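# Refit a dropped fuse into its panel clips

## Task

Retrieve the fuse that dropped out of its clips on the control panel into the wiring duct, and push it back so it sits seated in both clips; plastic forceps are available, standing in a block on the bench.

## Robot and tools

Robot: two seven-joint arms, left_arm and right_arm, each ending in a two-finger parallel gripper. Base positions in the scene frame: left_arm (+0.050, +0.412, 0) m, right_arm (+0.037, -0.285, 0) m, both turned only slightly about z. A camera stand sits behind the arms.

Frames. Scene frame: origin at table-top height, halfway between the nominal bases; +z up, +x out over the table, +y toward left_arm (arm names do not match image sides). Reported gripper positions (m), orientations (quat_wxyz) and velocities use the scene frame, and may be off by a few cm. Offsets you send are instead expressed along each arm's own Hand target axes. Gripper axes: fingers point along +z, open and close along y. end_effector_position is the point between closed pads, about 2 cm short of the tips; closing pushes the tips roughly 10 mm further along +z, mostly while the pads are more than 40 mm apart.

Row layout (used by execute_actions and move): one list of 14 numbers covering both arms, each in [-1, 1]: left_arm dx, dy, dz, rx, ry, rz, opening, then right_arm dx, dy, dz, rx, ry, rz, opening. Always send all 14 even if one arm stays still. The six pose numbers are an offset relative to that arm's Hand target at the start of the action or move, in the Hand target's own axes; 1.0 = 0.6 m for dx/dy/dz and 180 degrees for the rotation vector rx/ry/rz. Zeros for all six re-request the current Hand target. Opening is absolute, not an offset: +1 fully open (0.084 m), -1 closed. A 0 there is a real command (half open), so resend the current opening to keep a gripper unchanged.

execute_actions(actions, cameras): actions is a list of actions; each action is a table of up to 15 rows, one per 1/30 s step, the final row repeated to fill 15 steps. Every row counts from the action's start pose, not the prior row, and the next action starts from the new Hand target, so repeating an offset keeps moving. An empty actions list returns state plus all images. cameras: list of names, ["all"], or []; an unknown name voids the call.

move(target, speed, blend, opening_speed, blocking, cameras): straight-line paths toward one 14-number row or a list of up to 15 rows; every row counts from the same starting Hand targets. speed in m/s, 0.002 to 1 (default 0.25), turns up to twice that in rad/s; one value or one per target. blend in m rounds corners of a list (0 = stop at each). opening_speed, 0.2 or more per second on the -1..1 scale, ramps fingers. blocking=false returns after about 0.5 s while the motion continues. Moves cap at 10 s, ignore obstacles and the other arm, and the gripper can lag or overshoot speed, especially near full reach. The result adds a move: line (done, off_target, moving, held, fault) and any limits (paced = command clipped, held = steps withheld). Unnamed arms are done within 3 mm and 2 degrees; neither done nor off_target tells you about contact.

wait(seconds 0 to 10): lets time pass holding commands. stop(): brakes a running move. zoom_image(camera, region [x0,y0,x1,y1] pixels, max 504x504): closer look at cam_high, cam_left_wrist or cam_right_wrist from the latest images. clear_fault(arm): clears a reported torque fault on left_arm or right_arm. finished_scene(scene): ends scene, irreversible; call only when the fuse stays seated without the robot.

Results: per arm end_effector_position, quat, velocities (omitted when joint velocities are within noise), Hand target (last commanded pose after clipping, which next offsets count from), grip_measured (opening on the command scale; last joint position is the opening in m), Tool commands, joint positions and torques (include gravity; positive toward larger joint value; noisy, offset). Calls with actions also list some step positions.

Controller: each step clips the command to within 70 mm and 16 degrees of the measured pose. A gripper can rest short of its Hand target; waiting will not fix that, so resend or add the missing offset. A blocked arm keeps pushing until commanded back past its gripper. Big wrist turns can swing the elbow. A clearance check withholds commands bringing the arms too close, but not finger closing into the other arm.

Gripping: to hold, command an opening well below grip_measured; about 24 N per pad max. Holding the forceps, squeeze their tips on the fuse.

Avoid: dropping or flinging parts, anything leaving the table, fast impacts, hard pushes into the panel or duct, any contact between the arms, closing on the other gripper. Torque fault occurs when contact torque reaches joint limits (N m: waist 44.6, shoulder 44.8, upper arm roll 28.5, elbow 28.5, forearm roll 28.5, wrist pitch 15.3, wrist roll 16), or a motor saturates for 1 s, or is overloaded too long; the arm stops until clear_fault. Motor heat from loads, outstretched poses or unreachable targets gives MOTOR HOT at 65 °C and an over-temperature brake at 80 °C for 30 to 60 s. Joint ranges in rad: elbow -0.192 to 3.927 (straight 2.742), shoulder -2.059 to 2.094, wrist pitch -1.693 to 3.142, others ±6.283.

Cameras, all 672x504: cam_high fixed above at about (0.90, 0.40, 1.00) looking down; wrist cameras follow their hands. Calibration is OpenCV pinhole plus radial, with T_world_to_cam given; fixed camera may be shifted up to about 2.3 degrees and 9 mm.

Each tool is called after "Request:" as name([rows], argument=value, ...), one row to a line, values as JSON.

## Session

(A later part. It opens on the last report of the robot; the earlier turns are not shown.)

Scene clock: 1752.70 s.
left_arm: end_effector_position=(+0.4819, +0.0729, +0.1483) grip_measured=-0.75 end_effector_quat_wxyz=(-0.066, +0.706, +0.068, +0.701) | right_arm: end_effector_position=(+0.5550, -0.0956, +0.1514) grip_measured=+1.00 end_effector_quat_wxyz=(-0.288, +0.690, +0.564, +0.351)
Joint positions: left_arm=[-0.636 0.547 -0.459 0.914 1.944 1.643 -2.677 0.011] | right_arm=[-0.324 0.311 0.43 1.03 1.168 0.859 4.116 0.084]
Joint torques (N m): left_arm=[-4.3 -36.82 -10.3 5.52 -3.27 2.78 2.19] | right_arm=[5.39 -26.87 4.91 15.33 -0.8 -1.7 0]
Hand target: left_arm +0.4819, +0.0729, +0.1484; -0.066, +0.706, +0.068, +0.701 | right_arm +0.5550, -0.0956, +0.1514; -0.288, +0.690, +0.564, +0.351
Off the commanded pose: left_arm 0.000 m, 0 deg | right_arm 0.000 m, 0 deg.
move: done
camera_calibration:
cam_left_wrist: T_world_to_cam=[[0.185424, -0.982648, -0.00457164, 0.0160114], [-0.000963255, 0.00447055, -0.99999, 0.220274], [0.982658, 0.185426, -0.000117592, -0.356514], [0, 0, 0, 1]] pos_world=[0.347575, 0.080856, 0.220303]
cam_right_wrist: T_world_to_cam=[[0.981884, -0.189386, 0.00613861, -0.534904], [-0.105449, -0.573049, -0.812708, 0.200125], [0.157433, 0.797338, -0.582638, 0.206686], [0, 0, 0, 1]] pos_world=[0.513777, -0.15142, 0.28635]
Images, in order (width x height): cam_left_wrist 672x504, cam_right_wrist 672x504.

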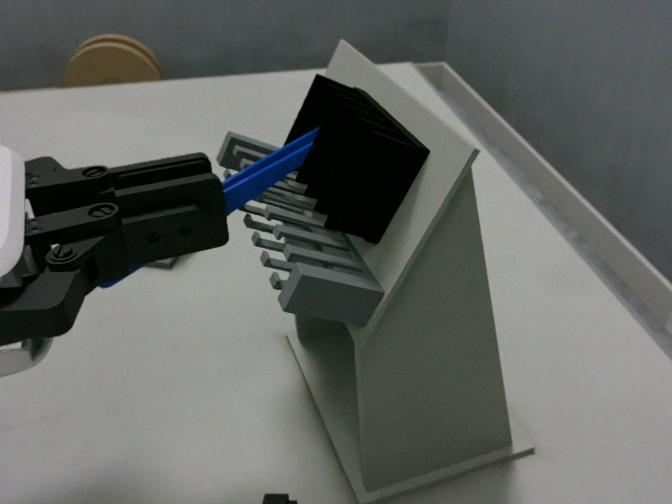

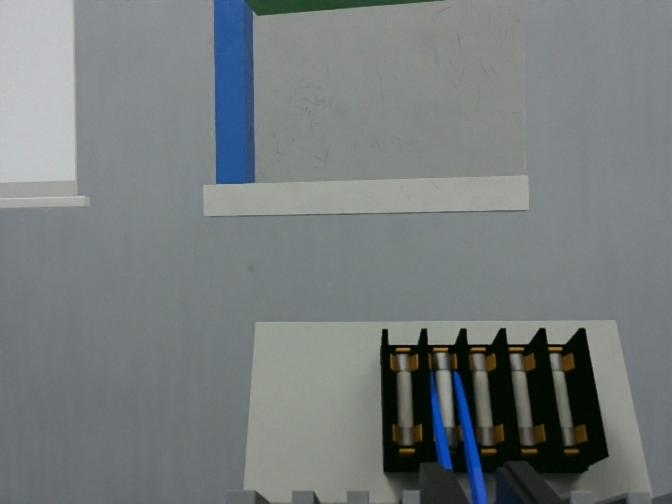

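Request:
move([
  [0,0,0,0,0,0,-0.76,0,0,0,0,0,0,1],
  [0.0095,0,-0.0176,0,0,0,-0.76,0,0,0,0,0,0,1],
], cameras=["cam_left_wrist","cam_right_wrist"], speed=0.04)

Request:
zoom_image(camera="cam_right_wrist", region=[340, 280, 560, 504])

Scene clock: 1761.50 s.
left_arm: end_effector_position=(+0.4716, +0.0710, +0.1541) grip_measured=-0.78 end_effector_quat_wxyz=(-0.066, +0.706, +0.068, +0.701) | right_arm: end_effector_position=(+0.5550, -0.0956, +0.1514) grip_measured=+1.00 end_effector_quat_wxyz=(-0.288, +0.690, +0.564, +0.351)
Joint positions: left_arm=[-0.646 0.527 -0.475 0.899 1.918 1.653 -2.672 0.01] | right_arm=[-0.324 0.311 0.43 1.03 1.168 0.859 4.116 0.084]
Joint torques (N m): left_arm=[-4.61 -35.73 -10.24 5.21 -3.33 2.72 2.22] | right_arm=[4.76 -26.63 4.83 14.95 -0.53 -1.64 0.03]
Hand target: left_arm +0.4716, +0.0710, +0.1541; -0.066, +0.706, +0.068, +0.701 | right_arm +0.5550, -0.0956, +0.1514; -0.288, +0.690, +0.564, +0.351
Off the commanded pose: left_arm 0.000 m, 0 deg | right_arm 0.000 m, 0 deg.
move: done
camera_calibration:
cam_left_wrist: T_world_to_cam=[[0.185424, -0.982648, -0.00457164, 0.015982], [-0.000963255, 0.00447055, -0.99999, 0.225973], [0.982658, 0.185426, -0.000117592, -0.346021], [0, 0, 0, 1]] pos_world=[0.337275, 0.078856, 0.226003]
cam_right_wrist: T_world_to_cam=[[0.981884, -0.189386, 0.00613861, -0.534904], [-0.105449, -0.573049, -0.812708, 0.200125], [0.157433, 0.797338, -0.582638, 0.206686], [0, 0, 0, 1]] pos_world=[0.513777, -0.15142, 0.28635]
Images, in order (width x height): cam_left_wrist 672x504, cam_right_wrist 672x504.

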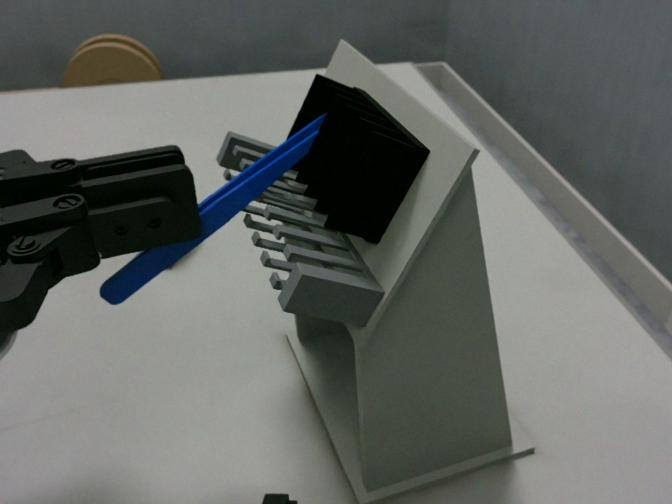

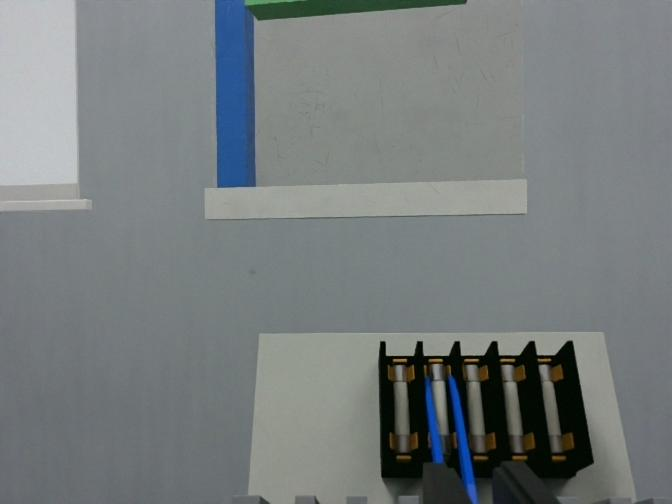

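Scaled by 2.250 from the camera's 672x504 image, which has a finer 960x720 frame.

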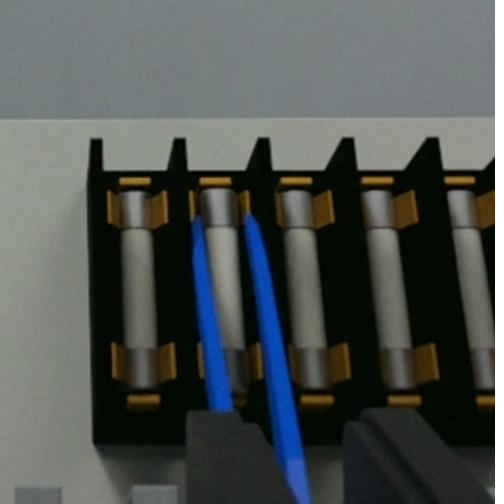

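Request:
move([
  [0,0,0,0,0,0,-0.4,0,0,0,0,0,0,1],
  [-0.018,-0.0015,-0.04,0,0,0,-0.4,0,0,0,0,0,0,1],
], cameras=["cam_left_wrist","cam_right_wrist"], speed=0.06)

Request:
zoom_image(camera="cam_right_wrist", region=[300, 254, 550, 504])

Scene clock: 1782.07 s.
left_arm: end_effector_position=(+0.4478, +0.0673, +0.1435) grip_measured=-0.42 end_effector_quat_wxyz=(-0.066, +0.706, +0.068, +0.701) | right_arm: end_effector_position=(+0.5550, -0.0956, +0.1514) grip_measured=+1.00 end_effector_quat_wxyz=(-0.288, +0.690, +0.564, +0.351)
Joint positions: left_arm=[-0.684 0.553 -0.497 0.887 1.877 1.704 -2.702 0.026] | right_arm=[-0.324 0.311 0.43 1.03 1.168 0.859 4.116 0.084]
Joint torques (N m): left_arm=[-4.13 -24.88 -10.8 5.03 -3.27 2.98 -1.96] | right_arm=[4.9 -27.08 4.74 15.64 -0.9 -1.51 0.19]
Hand target: left_arm +0.4477, +0.0673, +0.1435; -0.066, +0.706, +0.068, +0.701 | right_arm +0.5550, -0.0956, +0.1514; -0.288, +0.690, +0.564, +0.351
Off the commanded pose: left_arm 0.000 m, 0 deg | right_arm 0.000 m, 0 deg.
move: done
camera_calibration:
cam_left_wrist: T_world_to_cam=[[0.185424, -0.982648, -0.00457164, 0.0168096], [-0.000963255, 0.00447055, -0.99999, 0.215466], [0.982658, 0.185426, -0.000117592, -0.321968], [0, 0, 0, 1]] pos_world=[0.313475, 0.075256, 0.215503]
cam_right_wrist: T_world_to_cam=[[0.981884, -0.189386, 0.00613861, -0.534904], [-0.105449, -0.573049, -0.812708, 0.200125], [0.157433, 0.797338, -0.582638, 0.206686], [0, 0, 0, 1]] pos_world=[0.513777, -0.15142, 0.28635]
Images, in order (width x height): cam_left_wrist 672x504, cam_right_wrist 672x504.

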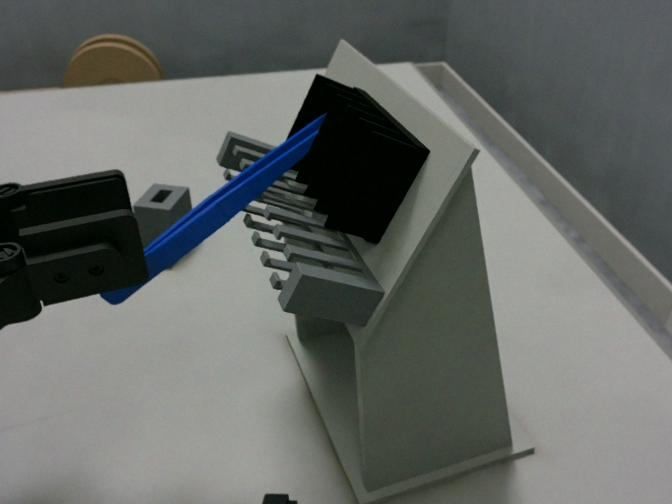

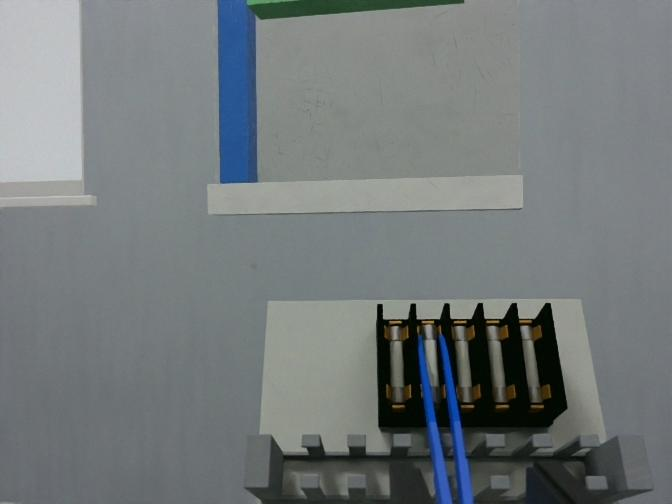

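Scaled by 2.016 from the camera's 672x504 image, which has a finer 960x720 frame.

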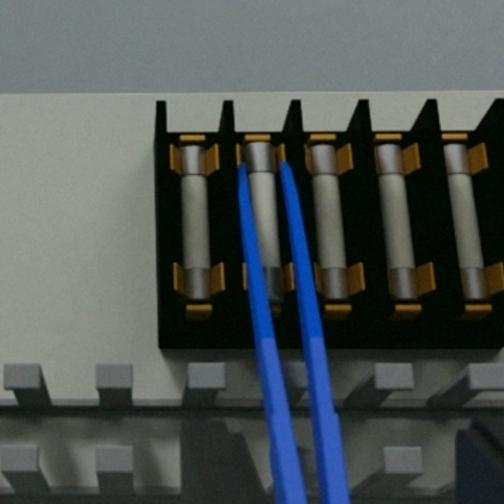

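Request:
move([
  [-0.015,0,0.006,0,0,0,-0.4,0,0,0,0,0,0,1],
  [-0.015,0,0.006,0,0,0,-1,0,0,0,0,0,0,1],
], cameras=["cam_left_wrist","cam_right_wrist"], speed=0.06, opening_speed=0.6)

Request:
zoom_image(camera="cam_right_wrist", region=[300, 204, 550, 454])

Scene clock: 1794.73 s.
left_arm: end_effector_position=(+0.4512, +0.0679, +0.1345) grip_measured=-0.90 end_effector_quat_wxyz=(-0.066, +0.706, +0.068, +0.701) | right_arm: end_effector_position=(+0.5550, -0.0956, +0.1514) grip_measured=+1.00 end_effector_quat_wxyz=(-0.288, +0.690, +0.564, +0.351)
Joint positions: left_arm=[-0.685 0.581 -0.486 0.898 1.892 1.709 -2.715 0.004] | right_arm=[-0.324 0.311 0.43 1.03 1.168 0.859 4.116 0.084]
Joint torques (N m): left_arm=[-4.13 -25.64 -0.81 9.59 5.32 2.94 -1.94] | right_arm=[4.54 -26.2 4.37 15.34 -0.5 -1.55 -0.14]
Hand target: left_arm +0.4512, +0.0679, +0.1345; -0.066, +0.706, +0.068, +0.701 | right_arm +0.5550, -0.0956, +0.1514; -0.288, +0.690, +0.564, +0.351
Off the commanded pose: left_arm 0.000 m, 0 deg | right_arm 0.000 m, 0 deg.
move: done
camera_calibration:
cam_left_wrist: T_world_to_cam=[[0.185424, -0.982648, -0.00457164, 0.0167271], [-0.000963255, 0.00447055, -0.99999, 0.206367], [0.982658, 0.185426, -0.000117592, -0.325421], [0, 0, 0, 1]] pos_world=[0.316875, 0.075856, 0.206403]
cam_right_wrist: T_world_to_cam=[[0.981884, -0.189386, 0.00613861, -0.534904], [-0.105449, -0.573049, -0.812708, 0.200125], [0.157433, 0.797338, -0.582638, 0.206686], [0, 0, 0, 1]] pos_world=[0.513777, -0.15142, 0.28635]
Images, in order (width x height): cam_left_wrist 672x504, cam_right_wrist 672x504.

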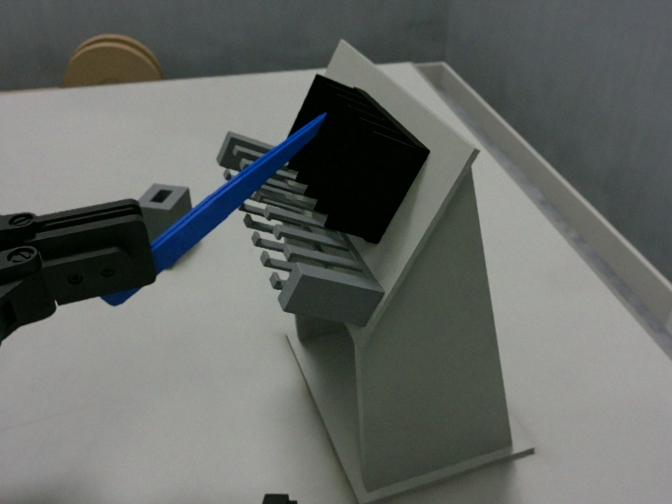

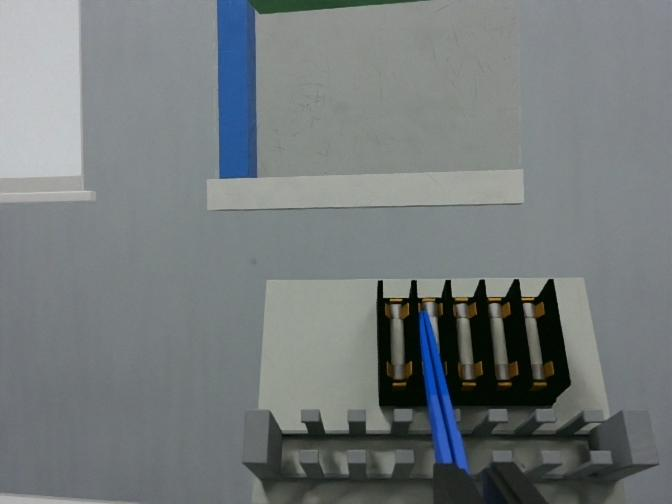

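Scaled by 2.016 from the camera's 672x504 image, which has a finer 960x720 frame.

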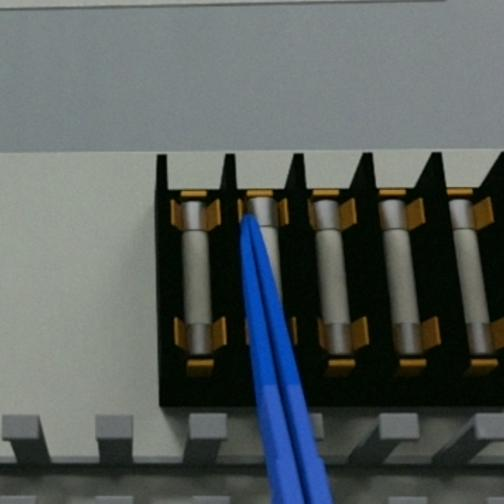

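Request:
move([
  [0.0239,0,-0.044,0,0,0,-1,0,0,0,0,0,0,1],
  [0.2022,0.0138,-0.11,0,-0.297,0,-1,0,0,0,0,0,0,1],
  [0.2022,0.0138,-0.035,0,-0.297,0,-1,0,0,0,0,0,0,1],
], cameras=["all"], speed=0.12, blend=0.01)

Request:
zoom_image(camera="cam_right_wrist", region=[250, 204, 550, 504])

Scene clock: 1824.27 s.
left_arm: end_effector_position=(+0.4330, +0.0561, +0.2560) grip_measured=-0.90 end_effector_quat_wxyz=(-0.029, +0.946, +0.090, +0.309) | right_arm: end_effector_position=(+0.5550, -0.0956, +0.1514) grip_measured=+1.00 end_effector_quat_wxyz=(-0.288, +0.690, +0.564, +0.351)
Joint positions: left_arm=[-0.386 -0.031 -0.518 1.024 0.729 0.897 -1.556 0.004] | right_arm=[-0.324 0.311 0.43 1.03 1.168 0.859 4.116 0.084]
Joint torques (N m): left_arm=[3.67 -16.03 5.11 14.31 5.16 -2.46 2.07] | right_arm=[4.67 -26.73 4.69 15.3 -0.46 -1.6 -0.18]
Hand target: left_arm +0.4330, +0.0561, +0.2560; -0.029, +0.946, +0.090, +0.309 | right_arm +0.5550, -0.0956, +0.1514; -0.288, +0.690, +0.564, +0.351
Off the commanded pose: left_arm 0.000 m, 0 deg | right_arm 0.000 m, 0 deg.
move: done
camera_calibration:
cam_left_wrist: T_world_to_cam=[[0.182236, -0.983255, 0.000628363, 0.00917517], [-0.789955, -0.146791, -0.595335, 0.574396], [0.585459, 0.107995, -0.803477, 0.076632], [0, 0, 0, 1]] pos_world=[0.40721, 0.0850616, 0.403525]
cam_right_wrist: T_world_to_cam=[[0.981884, -0.189386, 0.00613861, -0.534904], [-0.105449, -0.573049, -0.812708, 0.200125], [0.157433, 0.797338, -0.582638, 0.206686], [0, 0, 0, 1]] pos_world=[0.513777, -0.15142, 0.28635]

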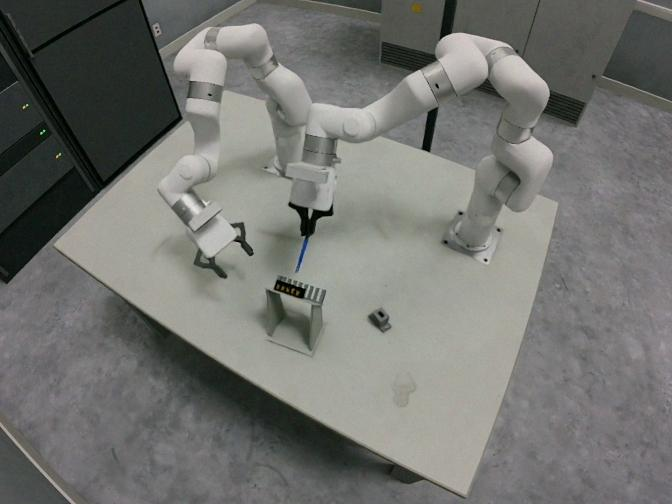

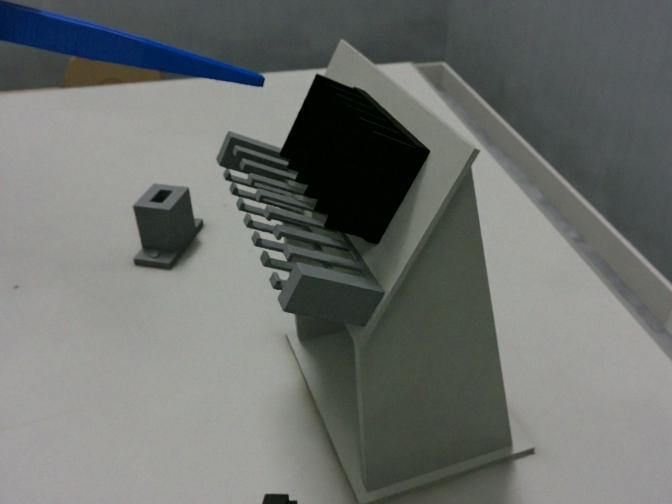

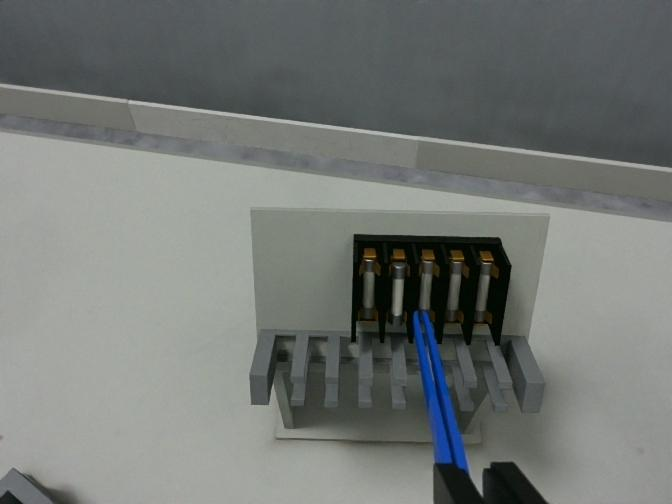

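Scaled by 1.680 from the camera's 672x504 image, which has a finer 960x720 frame.

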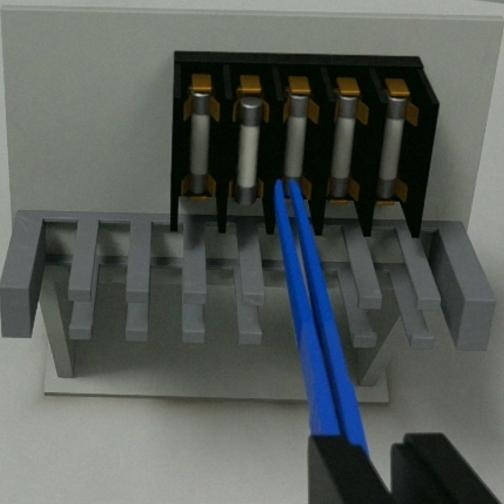

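Request:
move(target=[0.0205,-0.0122,0.0052,0,0,0,-1,0,0,0,0,0,0,1], cameras=["cam_left_wrist","cam_right_wrist"], speed=0.06)

Request:
zoom_image(camera="cam_right_wrist", region=[330, 204, 510, 384])

Scene clock: 1858.67 s.
left_arm: end_effector_position=(+0.4432, +0.0655, +0.2607) grip_measured=-0.90 end_effector_quat_wxyz=(-0.029, +0.946, +0.090, +0.309) | right_arm: end_effector_position=(+0.5550, -0.0956, +0.1514) grip_measured=+1.00 end_effector_quat_wxyz=(-0.288, +0.690, +0.564, +0.351)
Joint positions: left_arm=[-0.37 -0.043 -0.5 1.021 0.718 0.881 -1.519 0.004] | right_arm=[-0.324 0.311 0.43 1.03 1.168 0.859 4.116 0.084]
Joint torques (N m): left_arm=[3.37 -27.18 5.36 9.92 -3.85 -2.44 2.25] | right_arm=[5.19 -26.59 4.49 15.35 -0.47 -1.77 -0.07]
Hand target: left_arm +0.4432, +0.0656, +0.2607; -0.029, +0.946, +0.090, +0.309 | right_arm +0.5550, -0.0956, +0.1514; -0.288, +0.690, +0.564, +0.351
Off the commanded pose: left_arm 0.000 m, 0 deg | right_arm 0.000 m, 0 deg.
move: done
camera_calibration:
cam_left_wrist: T_world_to_cam=[[0.182293, -0.983244, 0.000548371, 0.0165642], [-0.789946, -0.146787, -0.595347, 0.586633], [0.585452, 0.108094, -0.803468, 0.0734112], [0, 0, 0, 1]] pos_world=[0.41741, 0.0944615, 0.408225]
cam_right_wrist: T_world_to_cam=[[0.981884, -0.189386, 0.00613861, -0.534904], [-0.105449, -0.573049, -0.812708, 0.200125], [0.157433, 0.797338, -0.582638, 0.206686], [0, 0, 0, 1]] pos_world=[0.513777, -0.15142, 0.28635]
Images, in order (width x height): cam_left_wrist 672x504, cam_right_wrist 672x504.

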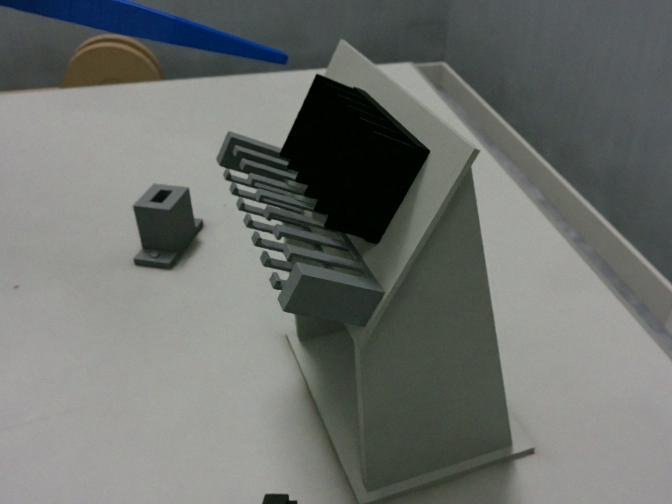

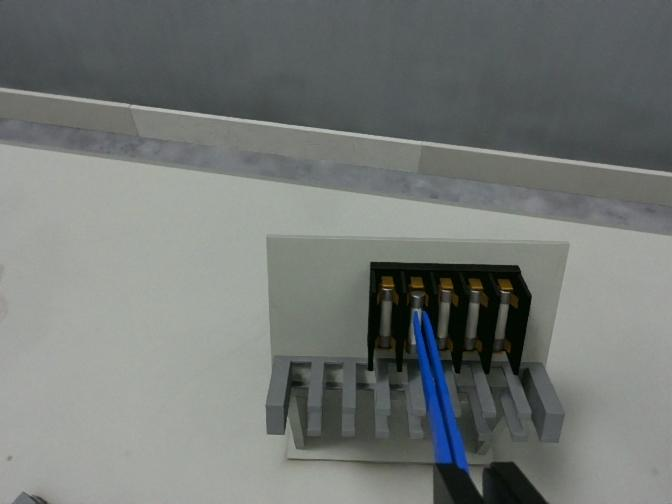

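Scaled by 2.800 from the camera's 672x504 image, which has a finer 960x720 frame.

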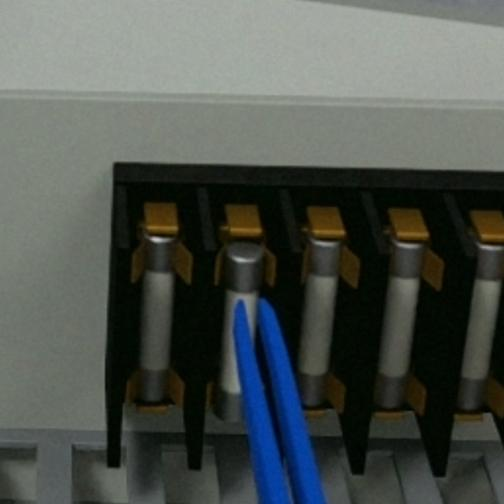

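Request:
move([
  [0.0011,0.0005,0.0142,0,0,0,-1,0,0,0,0,0,0,1],
  [0.0053,0.0005,0.0232,0,0,0,-1,0,0,0,0,0,0,1],
], cameras=["cam_left_wrist","cam_right_wrist"], speed=0.03)

Request:
zoom_image(camera="cam_right_wrist", region=[330, 204, 510, 384])

Scene clock: 1880.33 s.
left_arm: end_effector_position=(+0.4538, +0.0673, +0.2513) grip_measured=-0.90 end_effector_quat_wxyz=(-0.029, +0.946, +0.090, +0.309) | right_arm: end_effector_position=(+0.5550, -0.0956, +0.1514) grip_measured=+1.00 end_effector_quat_wxyz=(-0.288, +0.690, +0.564, +0.351)
Joint positions: left_arm=[-0.36 -0.012 -0.491 1.025 0.747 0.858 -1.531 0.004] | right_arm=[-0.324 0.311 0.43 1.03 1.168 0.859 4.116 0.084]
Joint torques (N m): left_arm=[3.63 -17.03 5.09 14.47 4.85 -2.45 -2.07] | right_arm=[4.64 -26.39 4.7 15.51 -0.28 -1.61 -0.19]
Hand target: left_arm +0.4538, +0.0673, +0.2513; -0.029, +0.946, +0.090, +0.309 | right_arm +0.5550, -0.0956, +0.1514; -0.288, +0.690, +0.564, +0.351
Off the commanded pose: left_arm 0.000 m, 0 deg | right_arm 0.000 m, 0 deg.
move: done
camera_calibration:
cam_left_wrist: T_world_to_cam=[[0.182293, -0.983244, 0.000548371, 0.0162902], [-0.789946, -0.146787, -0.595347, 0.589798], [0.585452, 0.108094, -0.803468, 0.0594909], [0, 0, 0, 1]] pos_world=[0.42811, 0.0961615, 0.398925]
cam_right_wrist: T_world_to_cam=[[0.981884, -0.189386, 0.00613861, -0.534904], [-0.105449, -0.573049, -0.812708, 0.200125], [0.157433, 0.797338, -0.582638, 0.206686], [0, 0, 0, 1]] pos_world=[0.513777, -0.15142, 0.28635]
Images, in order (width x height): cam_left_wrist 672x504, cam_right_wrist 672x504.

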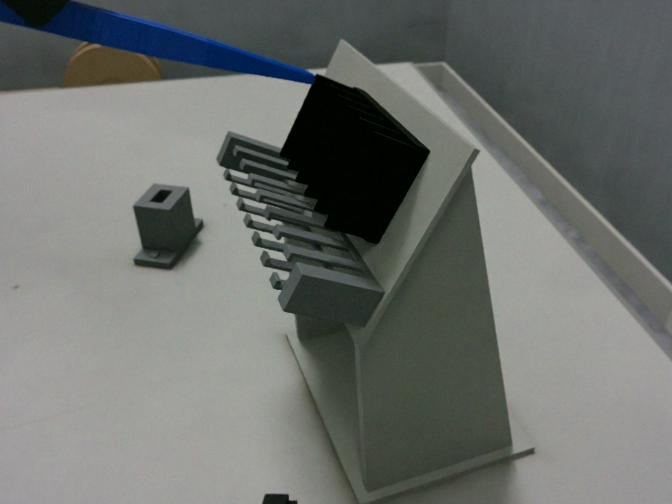

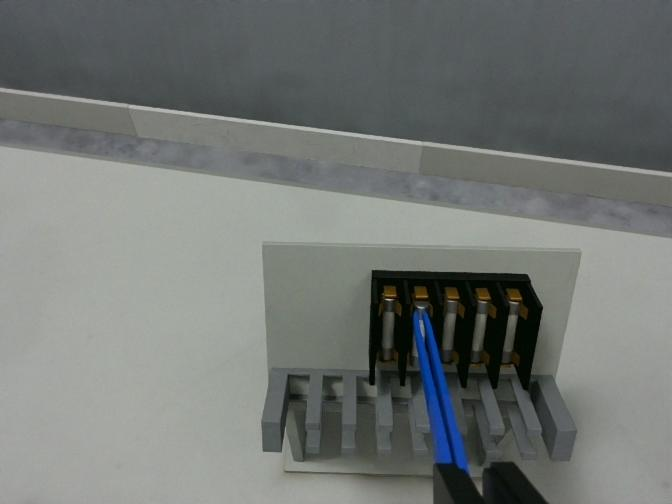

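Scaled by 2.800 from the camera's 672x504 image, which has a finer 960x720 frame.

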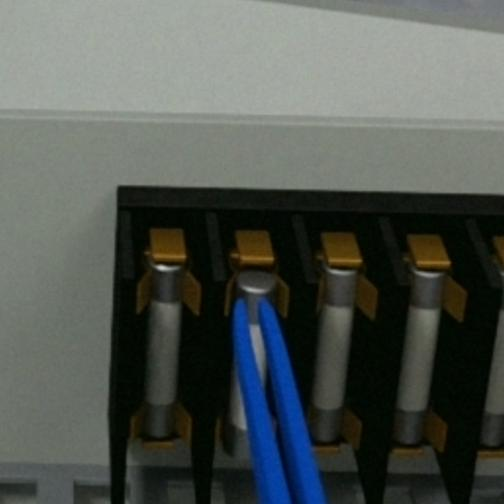

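Request:
move(target=[0.0035,0.001,0.0075,0,0,0,-1,0,0,0,0,0,0,1], cameras=["cam_left_wrist","cam_right_wrist"], speed=0.03)

Request:
zoom_image(camera="cam_right_wrist", region=[330, 204, 510, 384])

Scene clock: 1892.03 s.
left_arm: end_effector_position=(+0.4582, +0.0675, +0.2489) grip_measured=-0.90 end_effector_quat_wxyz=(-0.029, +0.946, +0.090, +0.309) | right_arm: end_effector_position=(+0.5550, -0.0956, +0.1514) grip_measured=+1.00 end_effector_quat_wxyz=(-0.288, +0.690, +0.564, +0.351)
Joint positions: left_arm=[-0.356 0 -0.488 1.031 0.757 0.852 -1.533 0.004] | right_arm=[-0.324 0.311 0.43 1.03 1.168 0.859 4.116 0.084]
Joint torques (N m): left_arm=[3.3 -17.36 4.75 14.5 4.88 -2.49 -1.89] | right_arm=[4.72 -26.42 4.82 15.25 -0.24 -1.62 -0.18]
Hand target: left_arm +0.4582, +0.0675, +0.2489; -0.029, +0.946, +0.090, +0.309 | right_arm +0.5550, -0.0956, +0.1514; -0.288, +0.690, +0.564, +0.351
Off the commanded pose: left_arm 0.000 m, 0 deg | right_arm 0.000 m, 0 deg.
move: done
camera_calibration:
cam_left_wrist: T_world_to_cam=[[0.182293, -0.983244, 0.000548371, 0.0157844], [-0.789946, -0.146787, -0.595347, 0.591889], [0.585452, 0.108094, -0.803468, 0.0549541], [0, 0, 0, 1]] pos_world=[0.43251, 0.0964615, 0.396525]
cam_right_wrist: T_world_to_cam=[[0.981884, -0.189386, 0.00613861, -0.534904], [-0.105449, -0.573049, -0.812708, 0.200125], [0.157433, 0.797338, -0.582638, 0.206686], [0, 0, 0, 1]] pos_world=[0.513777, -0.15142, 0.28635]
Images, in order (width x height): cam_left_wrist 672x504, cam_right_wrist 672x504.

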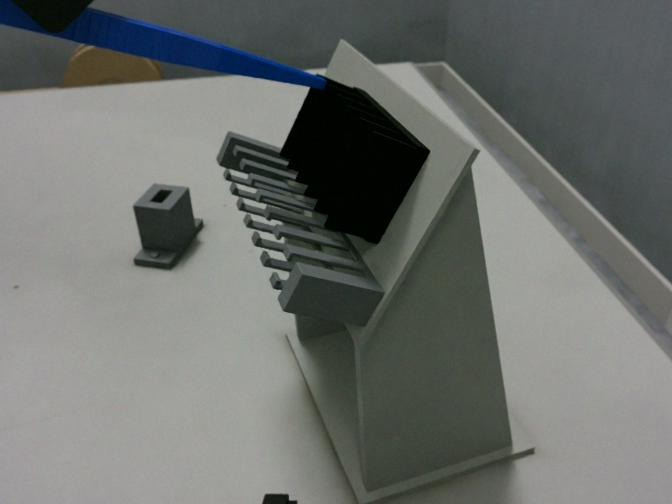

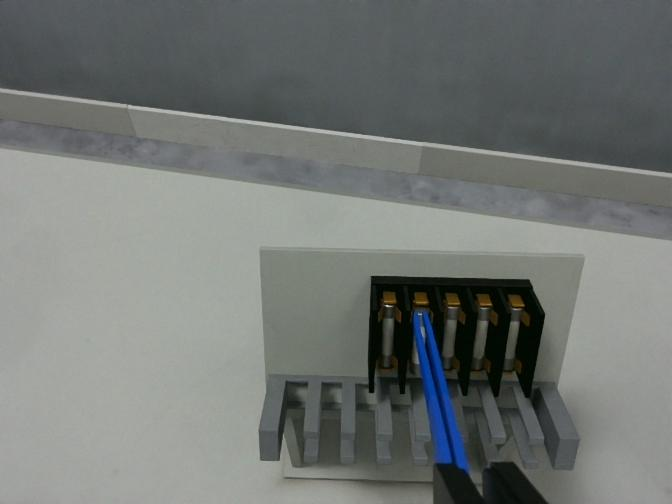

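Scaled by 2.800 from the camera's 672x504 image, which has a finer 960x720 frame.

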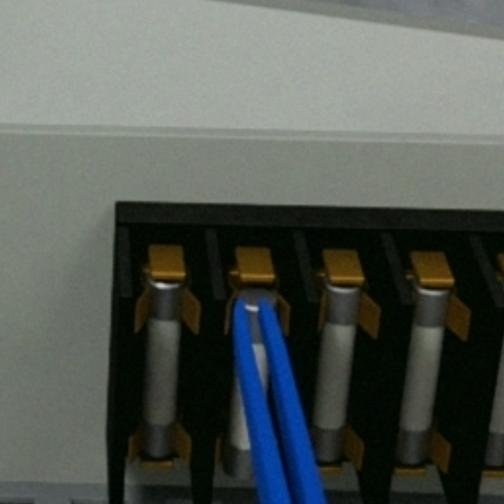

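Request:
move(target=[-0.0068,0.0013,0.0032,0,0,0,-1,0,0,0,0,0,0,1], cameras=["cam_left_wrist","cam_right_wrist"], speed=0.03)

Request:
zoom_image(camera="cam_right_wrist", region=[360, 254, 480, 374])

Scene clock: 1911.70 s.
left_arm: end_effector_position=(+0.4563, +0.0664, +0.2450) grip_measured=-0.90 end_effector_quat_wxyz=(-0.029, +0.946, +0.090, +0.309) | right_arm: end_effector_position=(+0.5550, -0.0956, +0.1514) grip_measured=+1.00 end_effector_quat_wxyz=(-0.288, +0.690, +0.564, +0.351)
Joint positions: left_arm=[-0.359 0.005 -0.49 1.025 0.765 0.849 -1.547 0.004] | right_arm=[-0.324 0.311 0.43 1.03 1.168 0.859 4.116 0.084]
Joint torques (N m): left_arm=[-4.54 -17.27 -5.28 9.79 4.85 -2.46 -1.83] | right_arm=[4.6 -26.93 4.89 15.66 -0.25 -1.6 -0.19]
Hand target: left_arm +0.4562, +0.0663, +0.2450; -0.029, +0.946, +0.090, +0.309 | right_arm +0.5550, -0.0956, +0.1514; -0.288, +0.690, +0.564, +0.351
Off the commanded pose: left_arm 0.000 m, 0 deg | right_arm 0.000 m, 0 deg.
move: done
camera_calibration:
cam_left_wrist: T_world_to_cam=[[0.182371, -0.98323, 0.000605635, 0.0149139], [-0.789928, -0.146884, -0.595347, 0.587753], [0.585452, 0.108096, -0.803468, 0.0530409], [0, 0, 0, 1]] pos_world=[0.43051, 0.0952618, 0.392525]
cam_right_wrist: T_world_to_cam=[[0.981884, -0.189386, 0.00613861, -0.534904], [-0.105449, -0.573049, -0.812708, 0.200125], [0.157433, 0.797338, -0.582638, 0.206686], [0, 0, 0, 1]] pos_world=[0.513777, -0.15142, 0.28635]
Images, in order (width x height): cam_left_wrist 672x504, cam_right_wrist 672x504.

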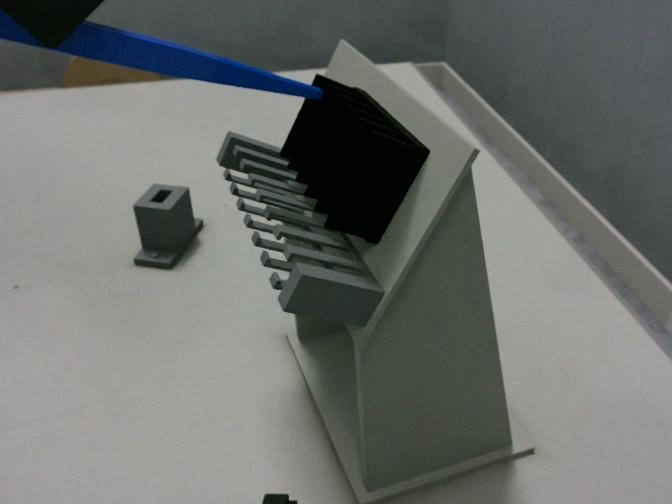

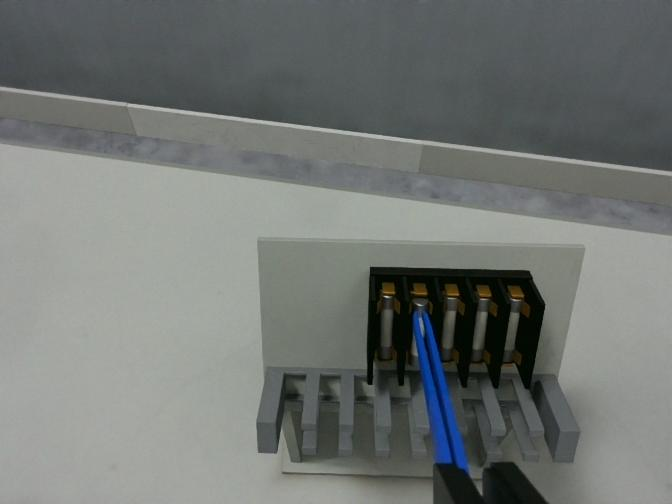

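Scaled by 4.200 from the camera's 672x504 image, which has a finer 960x720 frame.

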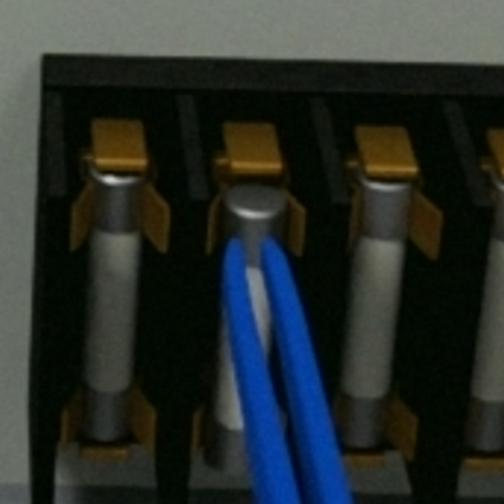

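Request:
move(target=[0.0028,0,0.006,0,0,0,-1,0,0,0,0,0,0,1], cameras=["cam_right_wrist"], speed=0.02)

Request:
zoom_image(camera="cam_right_wrist", region=[360, 254, 480, 374])

Scene clock: 1919.00 s.
left_arm: end_effector_position=(+0.4596, +0.0670, +0.2431) grip_measured=-0.90 end_effector_quat_wxyz=(-0.029, +0.946, +0.090, +0.309) | right_arm: end_effector_position=(+0.5550, -0.0956, +0.1514) grip_measured=+1.00 end_effector_quat_wxyz=(-0.288, +0.690, +0.564, +0.351)
Joint positions: left_arm=[-0.356 0.013 -0.487 1.028 0.772 0.844 -1.548 0.004] | right_arm=[-0.324 0.311 0.43 1.03 1.168 0.859 4.116 0.084]
Joint torques (N m): left_arm=[3.83 -17.8 4.35 14.66 4.84 -2.42 -2.25] | right_arm=[4.69 -26.24 4.93 15.64 -0.37 -1.59 -0.11]
Hand target: left_arm +0.4597, +0.0670, +0.2431; -0.029, +0.946, +0.090, +0.309 | right_arm +0.5550, -0.0956, +0.1514; -0.288, +0.690, +0.564, +0.351
Off the commanded pose: left_arm 0.000 m, 0 deg | right_arm 0.000 m, 0 deg.
move: done
camera_calibration:
cam_right_wrist: T_world_to_cam=[[0.981884, -0.189386, 0.00613861, -0.534904], [-0.105449, -0.573049, -0.812708, 0.200125], [0.157433, 0.797338, -0.582638, 0.206686], [0, 0, 0, 1]] pos_world=[0.513777, -0.15142, 0.28635]
Images, in order (width x height): cam_right_wrist 672x504.

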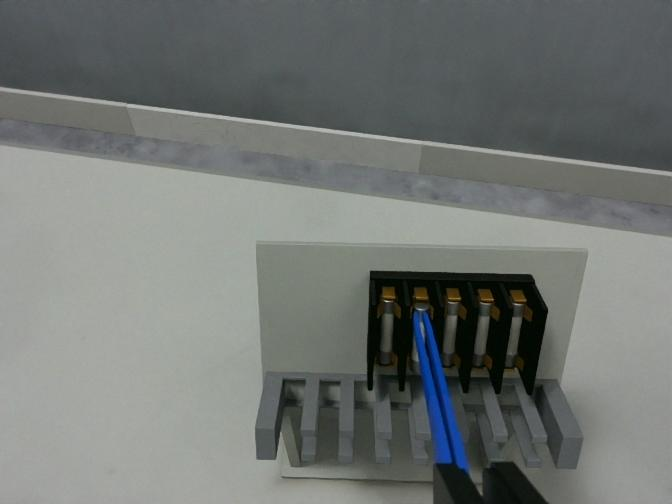

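Scaled by 4.200 from the camera's 672x504 image, which has a finer 960x720 frame.

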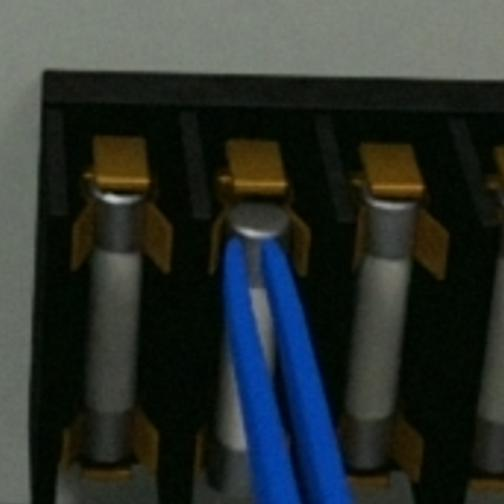

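Request:
move(target=[0.0006,0,0.0052,0,0,0,-1,0,0,0,0,0,0,1], cameras=["cam_right_wrist"], speed=0.02)

Request:
zoom_image(camera="cam_right_wrist", region=[360, 254, 480, 374])

Scene clock: 1926.90 s.
left_arm: end_effector_position=(+0.4617, +0.0674, +0.2408) grip_measured=-0.90 end_effector_quat_wxyz=(-0.029, +0.946, +0.090, +0.309) | right_arm: end_effector_position=(+0.5550, -0.0956, +0.1514) grip_measured=+1.00 end_effector_quat_wxyz=(-0.288, +0.690, +0.564, +0.351)
Joint positions: left_arm=[-0.354 0.02 -0.485 1.029 0.78 0.838 -1.551 0.004] | right_arm=[-0.324 0.311 0.43 1.03 1.168 0.859 4.116 0.084]
Joint torques (N m): left_arm=[3.87 -17.76 4.54 14.44 4.55 -2.27 -1.92] | right_arm=[4.47 -26.32 4.74 15.53 -0.24 -1.68 -0.22]
Hand target: left_arm +0.4618, +0.0674, +0.2407; -0.029, +0.946, +0.090, +0.309 | right_arm +0.5550, -0.0956, +0.1514; -0.288, +0.690, +0.564, +0.351
Off the commanded pose: left_arm 0.000 m, 0 deg | right_arm 0.000 m, 0 deg.
move: done
camera_calibration:
cam_right_wrist: T_world_to_cam=[[0.981884, -0.189386, 0.00613861, -0.534904], [-0.105449, -0.573049, -0.812708, 0.200125], [0.157433, 0.797338, -0.582638, 0.206686], [0, 0, 0, 1]] pos_world=[0.513777, -0.15142, 0.28635]
Images, in order (width x height): cam_right_wrist 672x504.

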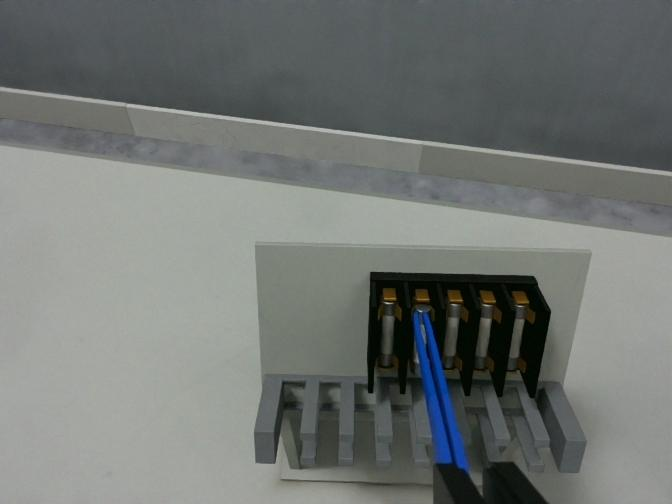

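Scaled by 4.200 from the camera's 672x504 image, which has a finer 960x720 frame.

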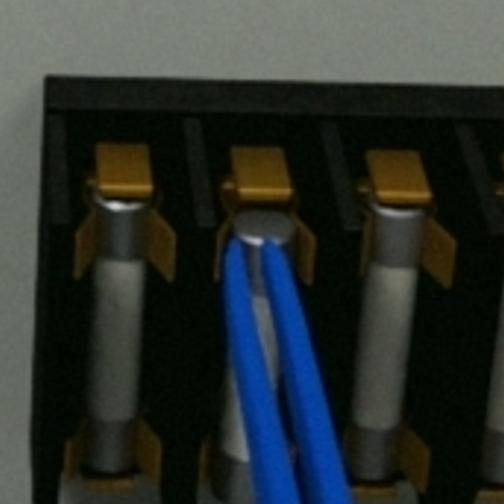

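Request:
move([
  [-0.0045,0.0012,-0.001,0,0,0,-1,0,0,0,0,0,0,1],
  [-0.0024,0.0012,0.0065,0,0,0,-1,0,0,0,0,0,0,1],
], cameras=["cam_right_wrist"], speed=0.02)

Request:
zoom_image(camera="cam_right_wrist", region=[360, 254, 480, 374])

Scene clock: 1937.63 s.
left_arm: end_effector_position=(+0.4629, +0.0668, +0.2368) grip_measured=-0.90 end_effector_quat_wxyz=(-0.029, +0.946, +0.090, +0.309) | right_arm: end_effector_position=(+0.5550, -0.0956, +0.1514) grip_measured=+1.00 end_effector_quat_wxyz=(-0.288, +0.690, +0.564, +0.351)
Joint positions: left_arm=[-0.354 0.03 -0.484 1.028 0.791 0.833 -1.561 0.004] | right_arm=[-0.324 0.311 0.43 1.03 1.168 0.859 4.116 0.084]
Joint torques (N m): left_arm=[4.31 -17.73 5.83 14.03 5.18 -2.32 -1.86] | right_arm=[4.62 -26.32 4.75 15.38 -0.12 -1.71 -0.18]
Hand target: left_arm +0.4630, +0.0669, +0.2367; -0.029, +0.946, +0.090, +0.309 | right_arm +0.5550, -0.0956, +0.1514; -0.288, +0.690, +0.564, +0.351
Off the commanded pose: left_arm 0.000 m, 0 deg | right_arm 0.000 m, 0 deg.
move: done
camera_calibration:
cam_right_wrist: T_world_to_cam=[[0.981884, -0.189386, 0.00613861, -0.534904], [-0.105449, -0.573049, -0.812708, 0.200125], [0.157433, 0.797338, -0.582638, 0.206686], [0, 0, 0, 1]] pos_world=[0.513777, -0.15142, 0.28635]
Images, in order (width x height): cam_right_wrist 672x504.

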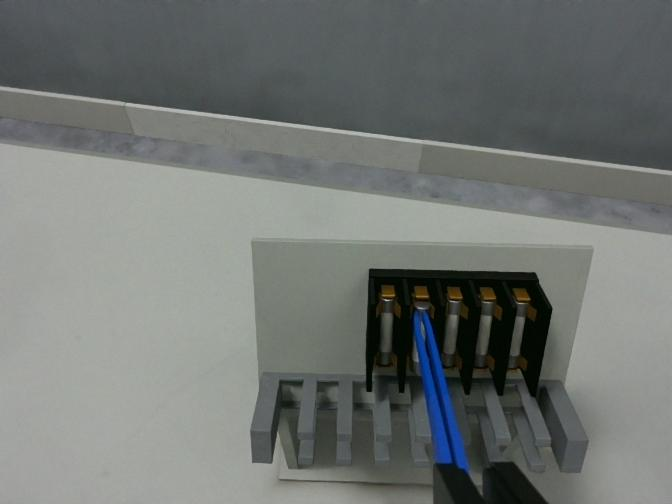

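Scaled by 4.200 from the camera's 672x504 image, which has a finer 960x720 frame.

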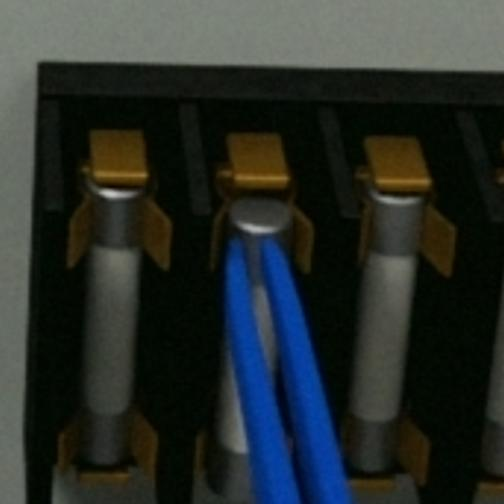

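Request:
move(target=[0.0008,0.0006,0.0053,0,0,0,-1,0,0,0,0,0,0,1], cameras=["cam_right_wrist","cam_left_wrist"], speed=0.02)

Request:
zoom_image(camera="cam_right_wrist", region=[360, 254, 480, 374])

Scene clock: 1943.20 s.
left_arm: end_effector_position=(+0.4653, +0.0670, +0.2345) grip_measured=-0.90 end_effector_quat_wxyz=(-0.029, +0.946, +0.090, +0.309) | right_arm: end_effector_position=(+0.5550, -0.0956, +0.1514) grip_measured=+1.00 end_effector_quat_wxyz=(-0.288, +0.690, +0.564, +0.351)
Joint positions: left_arm=[-0.352 0.038 -0.482 1.031 0.799 0.829 -1.565 0.004] | right_arm=[-0.324 0.311 0.43 1.03 1.168 0.859 4.116 0.084]
Joint torques (N m): left_arm=[3.96 -17.67 4.83 14.26 5.16 -2.22 -1.88] | right_arm=[4.65 -25.81 4.8 15.6 -0.18 -1.56 -0.26]
Hand target: left_arm +0.4653, +0.0670, +0.2345; -0.029, +0.946, +0.090, +0.309 | right_arm +0.5550, -0.0956, +0.1514; -0.288, +0.690, +0.564, +0.351
Off the commanded pose: left_arm 0.000 m, 0 deg | right_arm 0.000 m, 0 deg.
move: done
camera_calibration:
cam_left_wrist: T_world_to_cam=[[0.182371, -0.98323, 0.000605635, 0.0138688], [-0.789928, -0.146884, -0.595347, 0.588699], [0.585452, 0.108096, -0.803468, 0.0392706], [0, 0, 0, 1]] pos_world=[0.43951, 0.0958618, 0.382025]
cam_right_wrist: T_world_to_cam=[[0.981884, -0.189386, 0.00613861, -0.534904], [-0.105449, -0.573049, -0.812708, 0.200125], [0.157433, 0.797338, -0.582638, 0.206686], [0, 0, 0, 1]] pos_world=[0.513777, -0.15142, 0.28635]
Images, in order (width x height): cam_left_wrist 672x504, cam_right_wrist 672x504.

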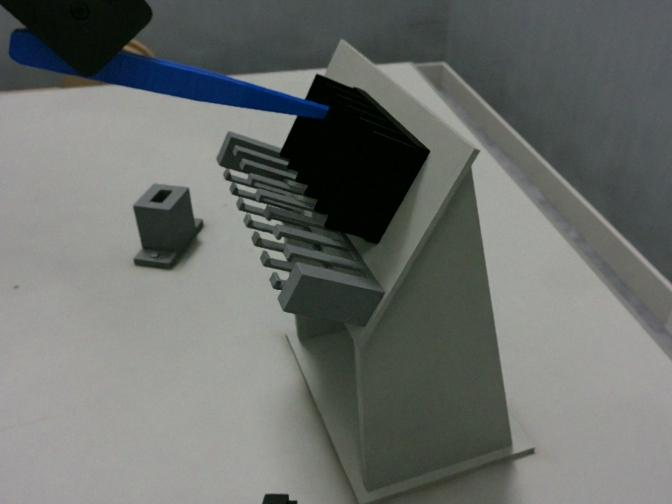

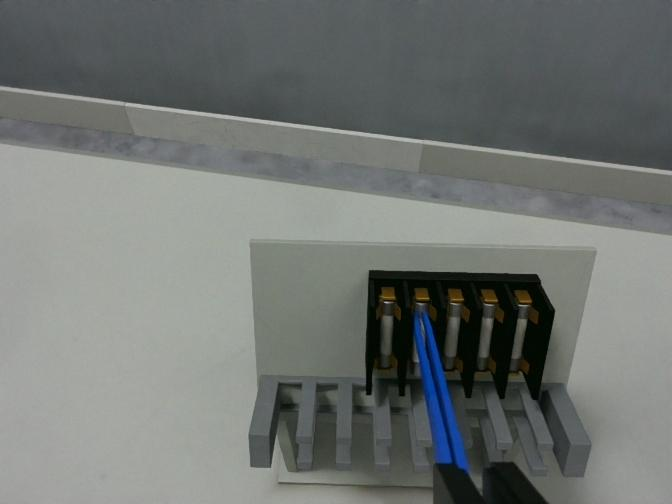

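Scaled by 4.200 from the camera's 672x504 image, which has a finer 960x720 frame.

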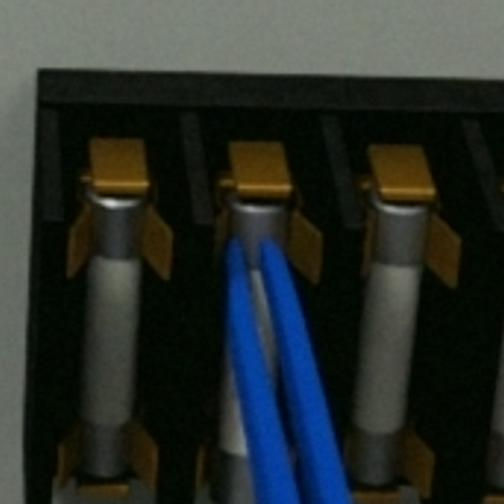

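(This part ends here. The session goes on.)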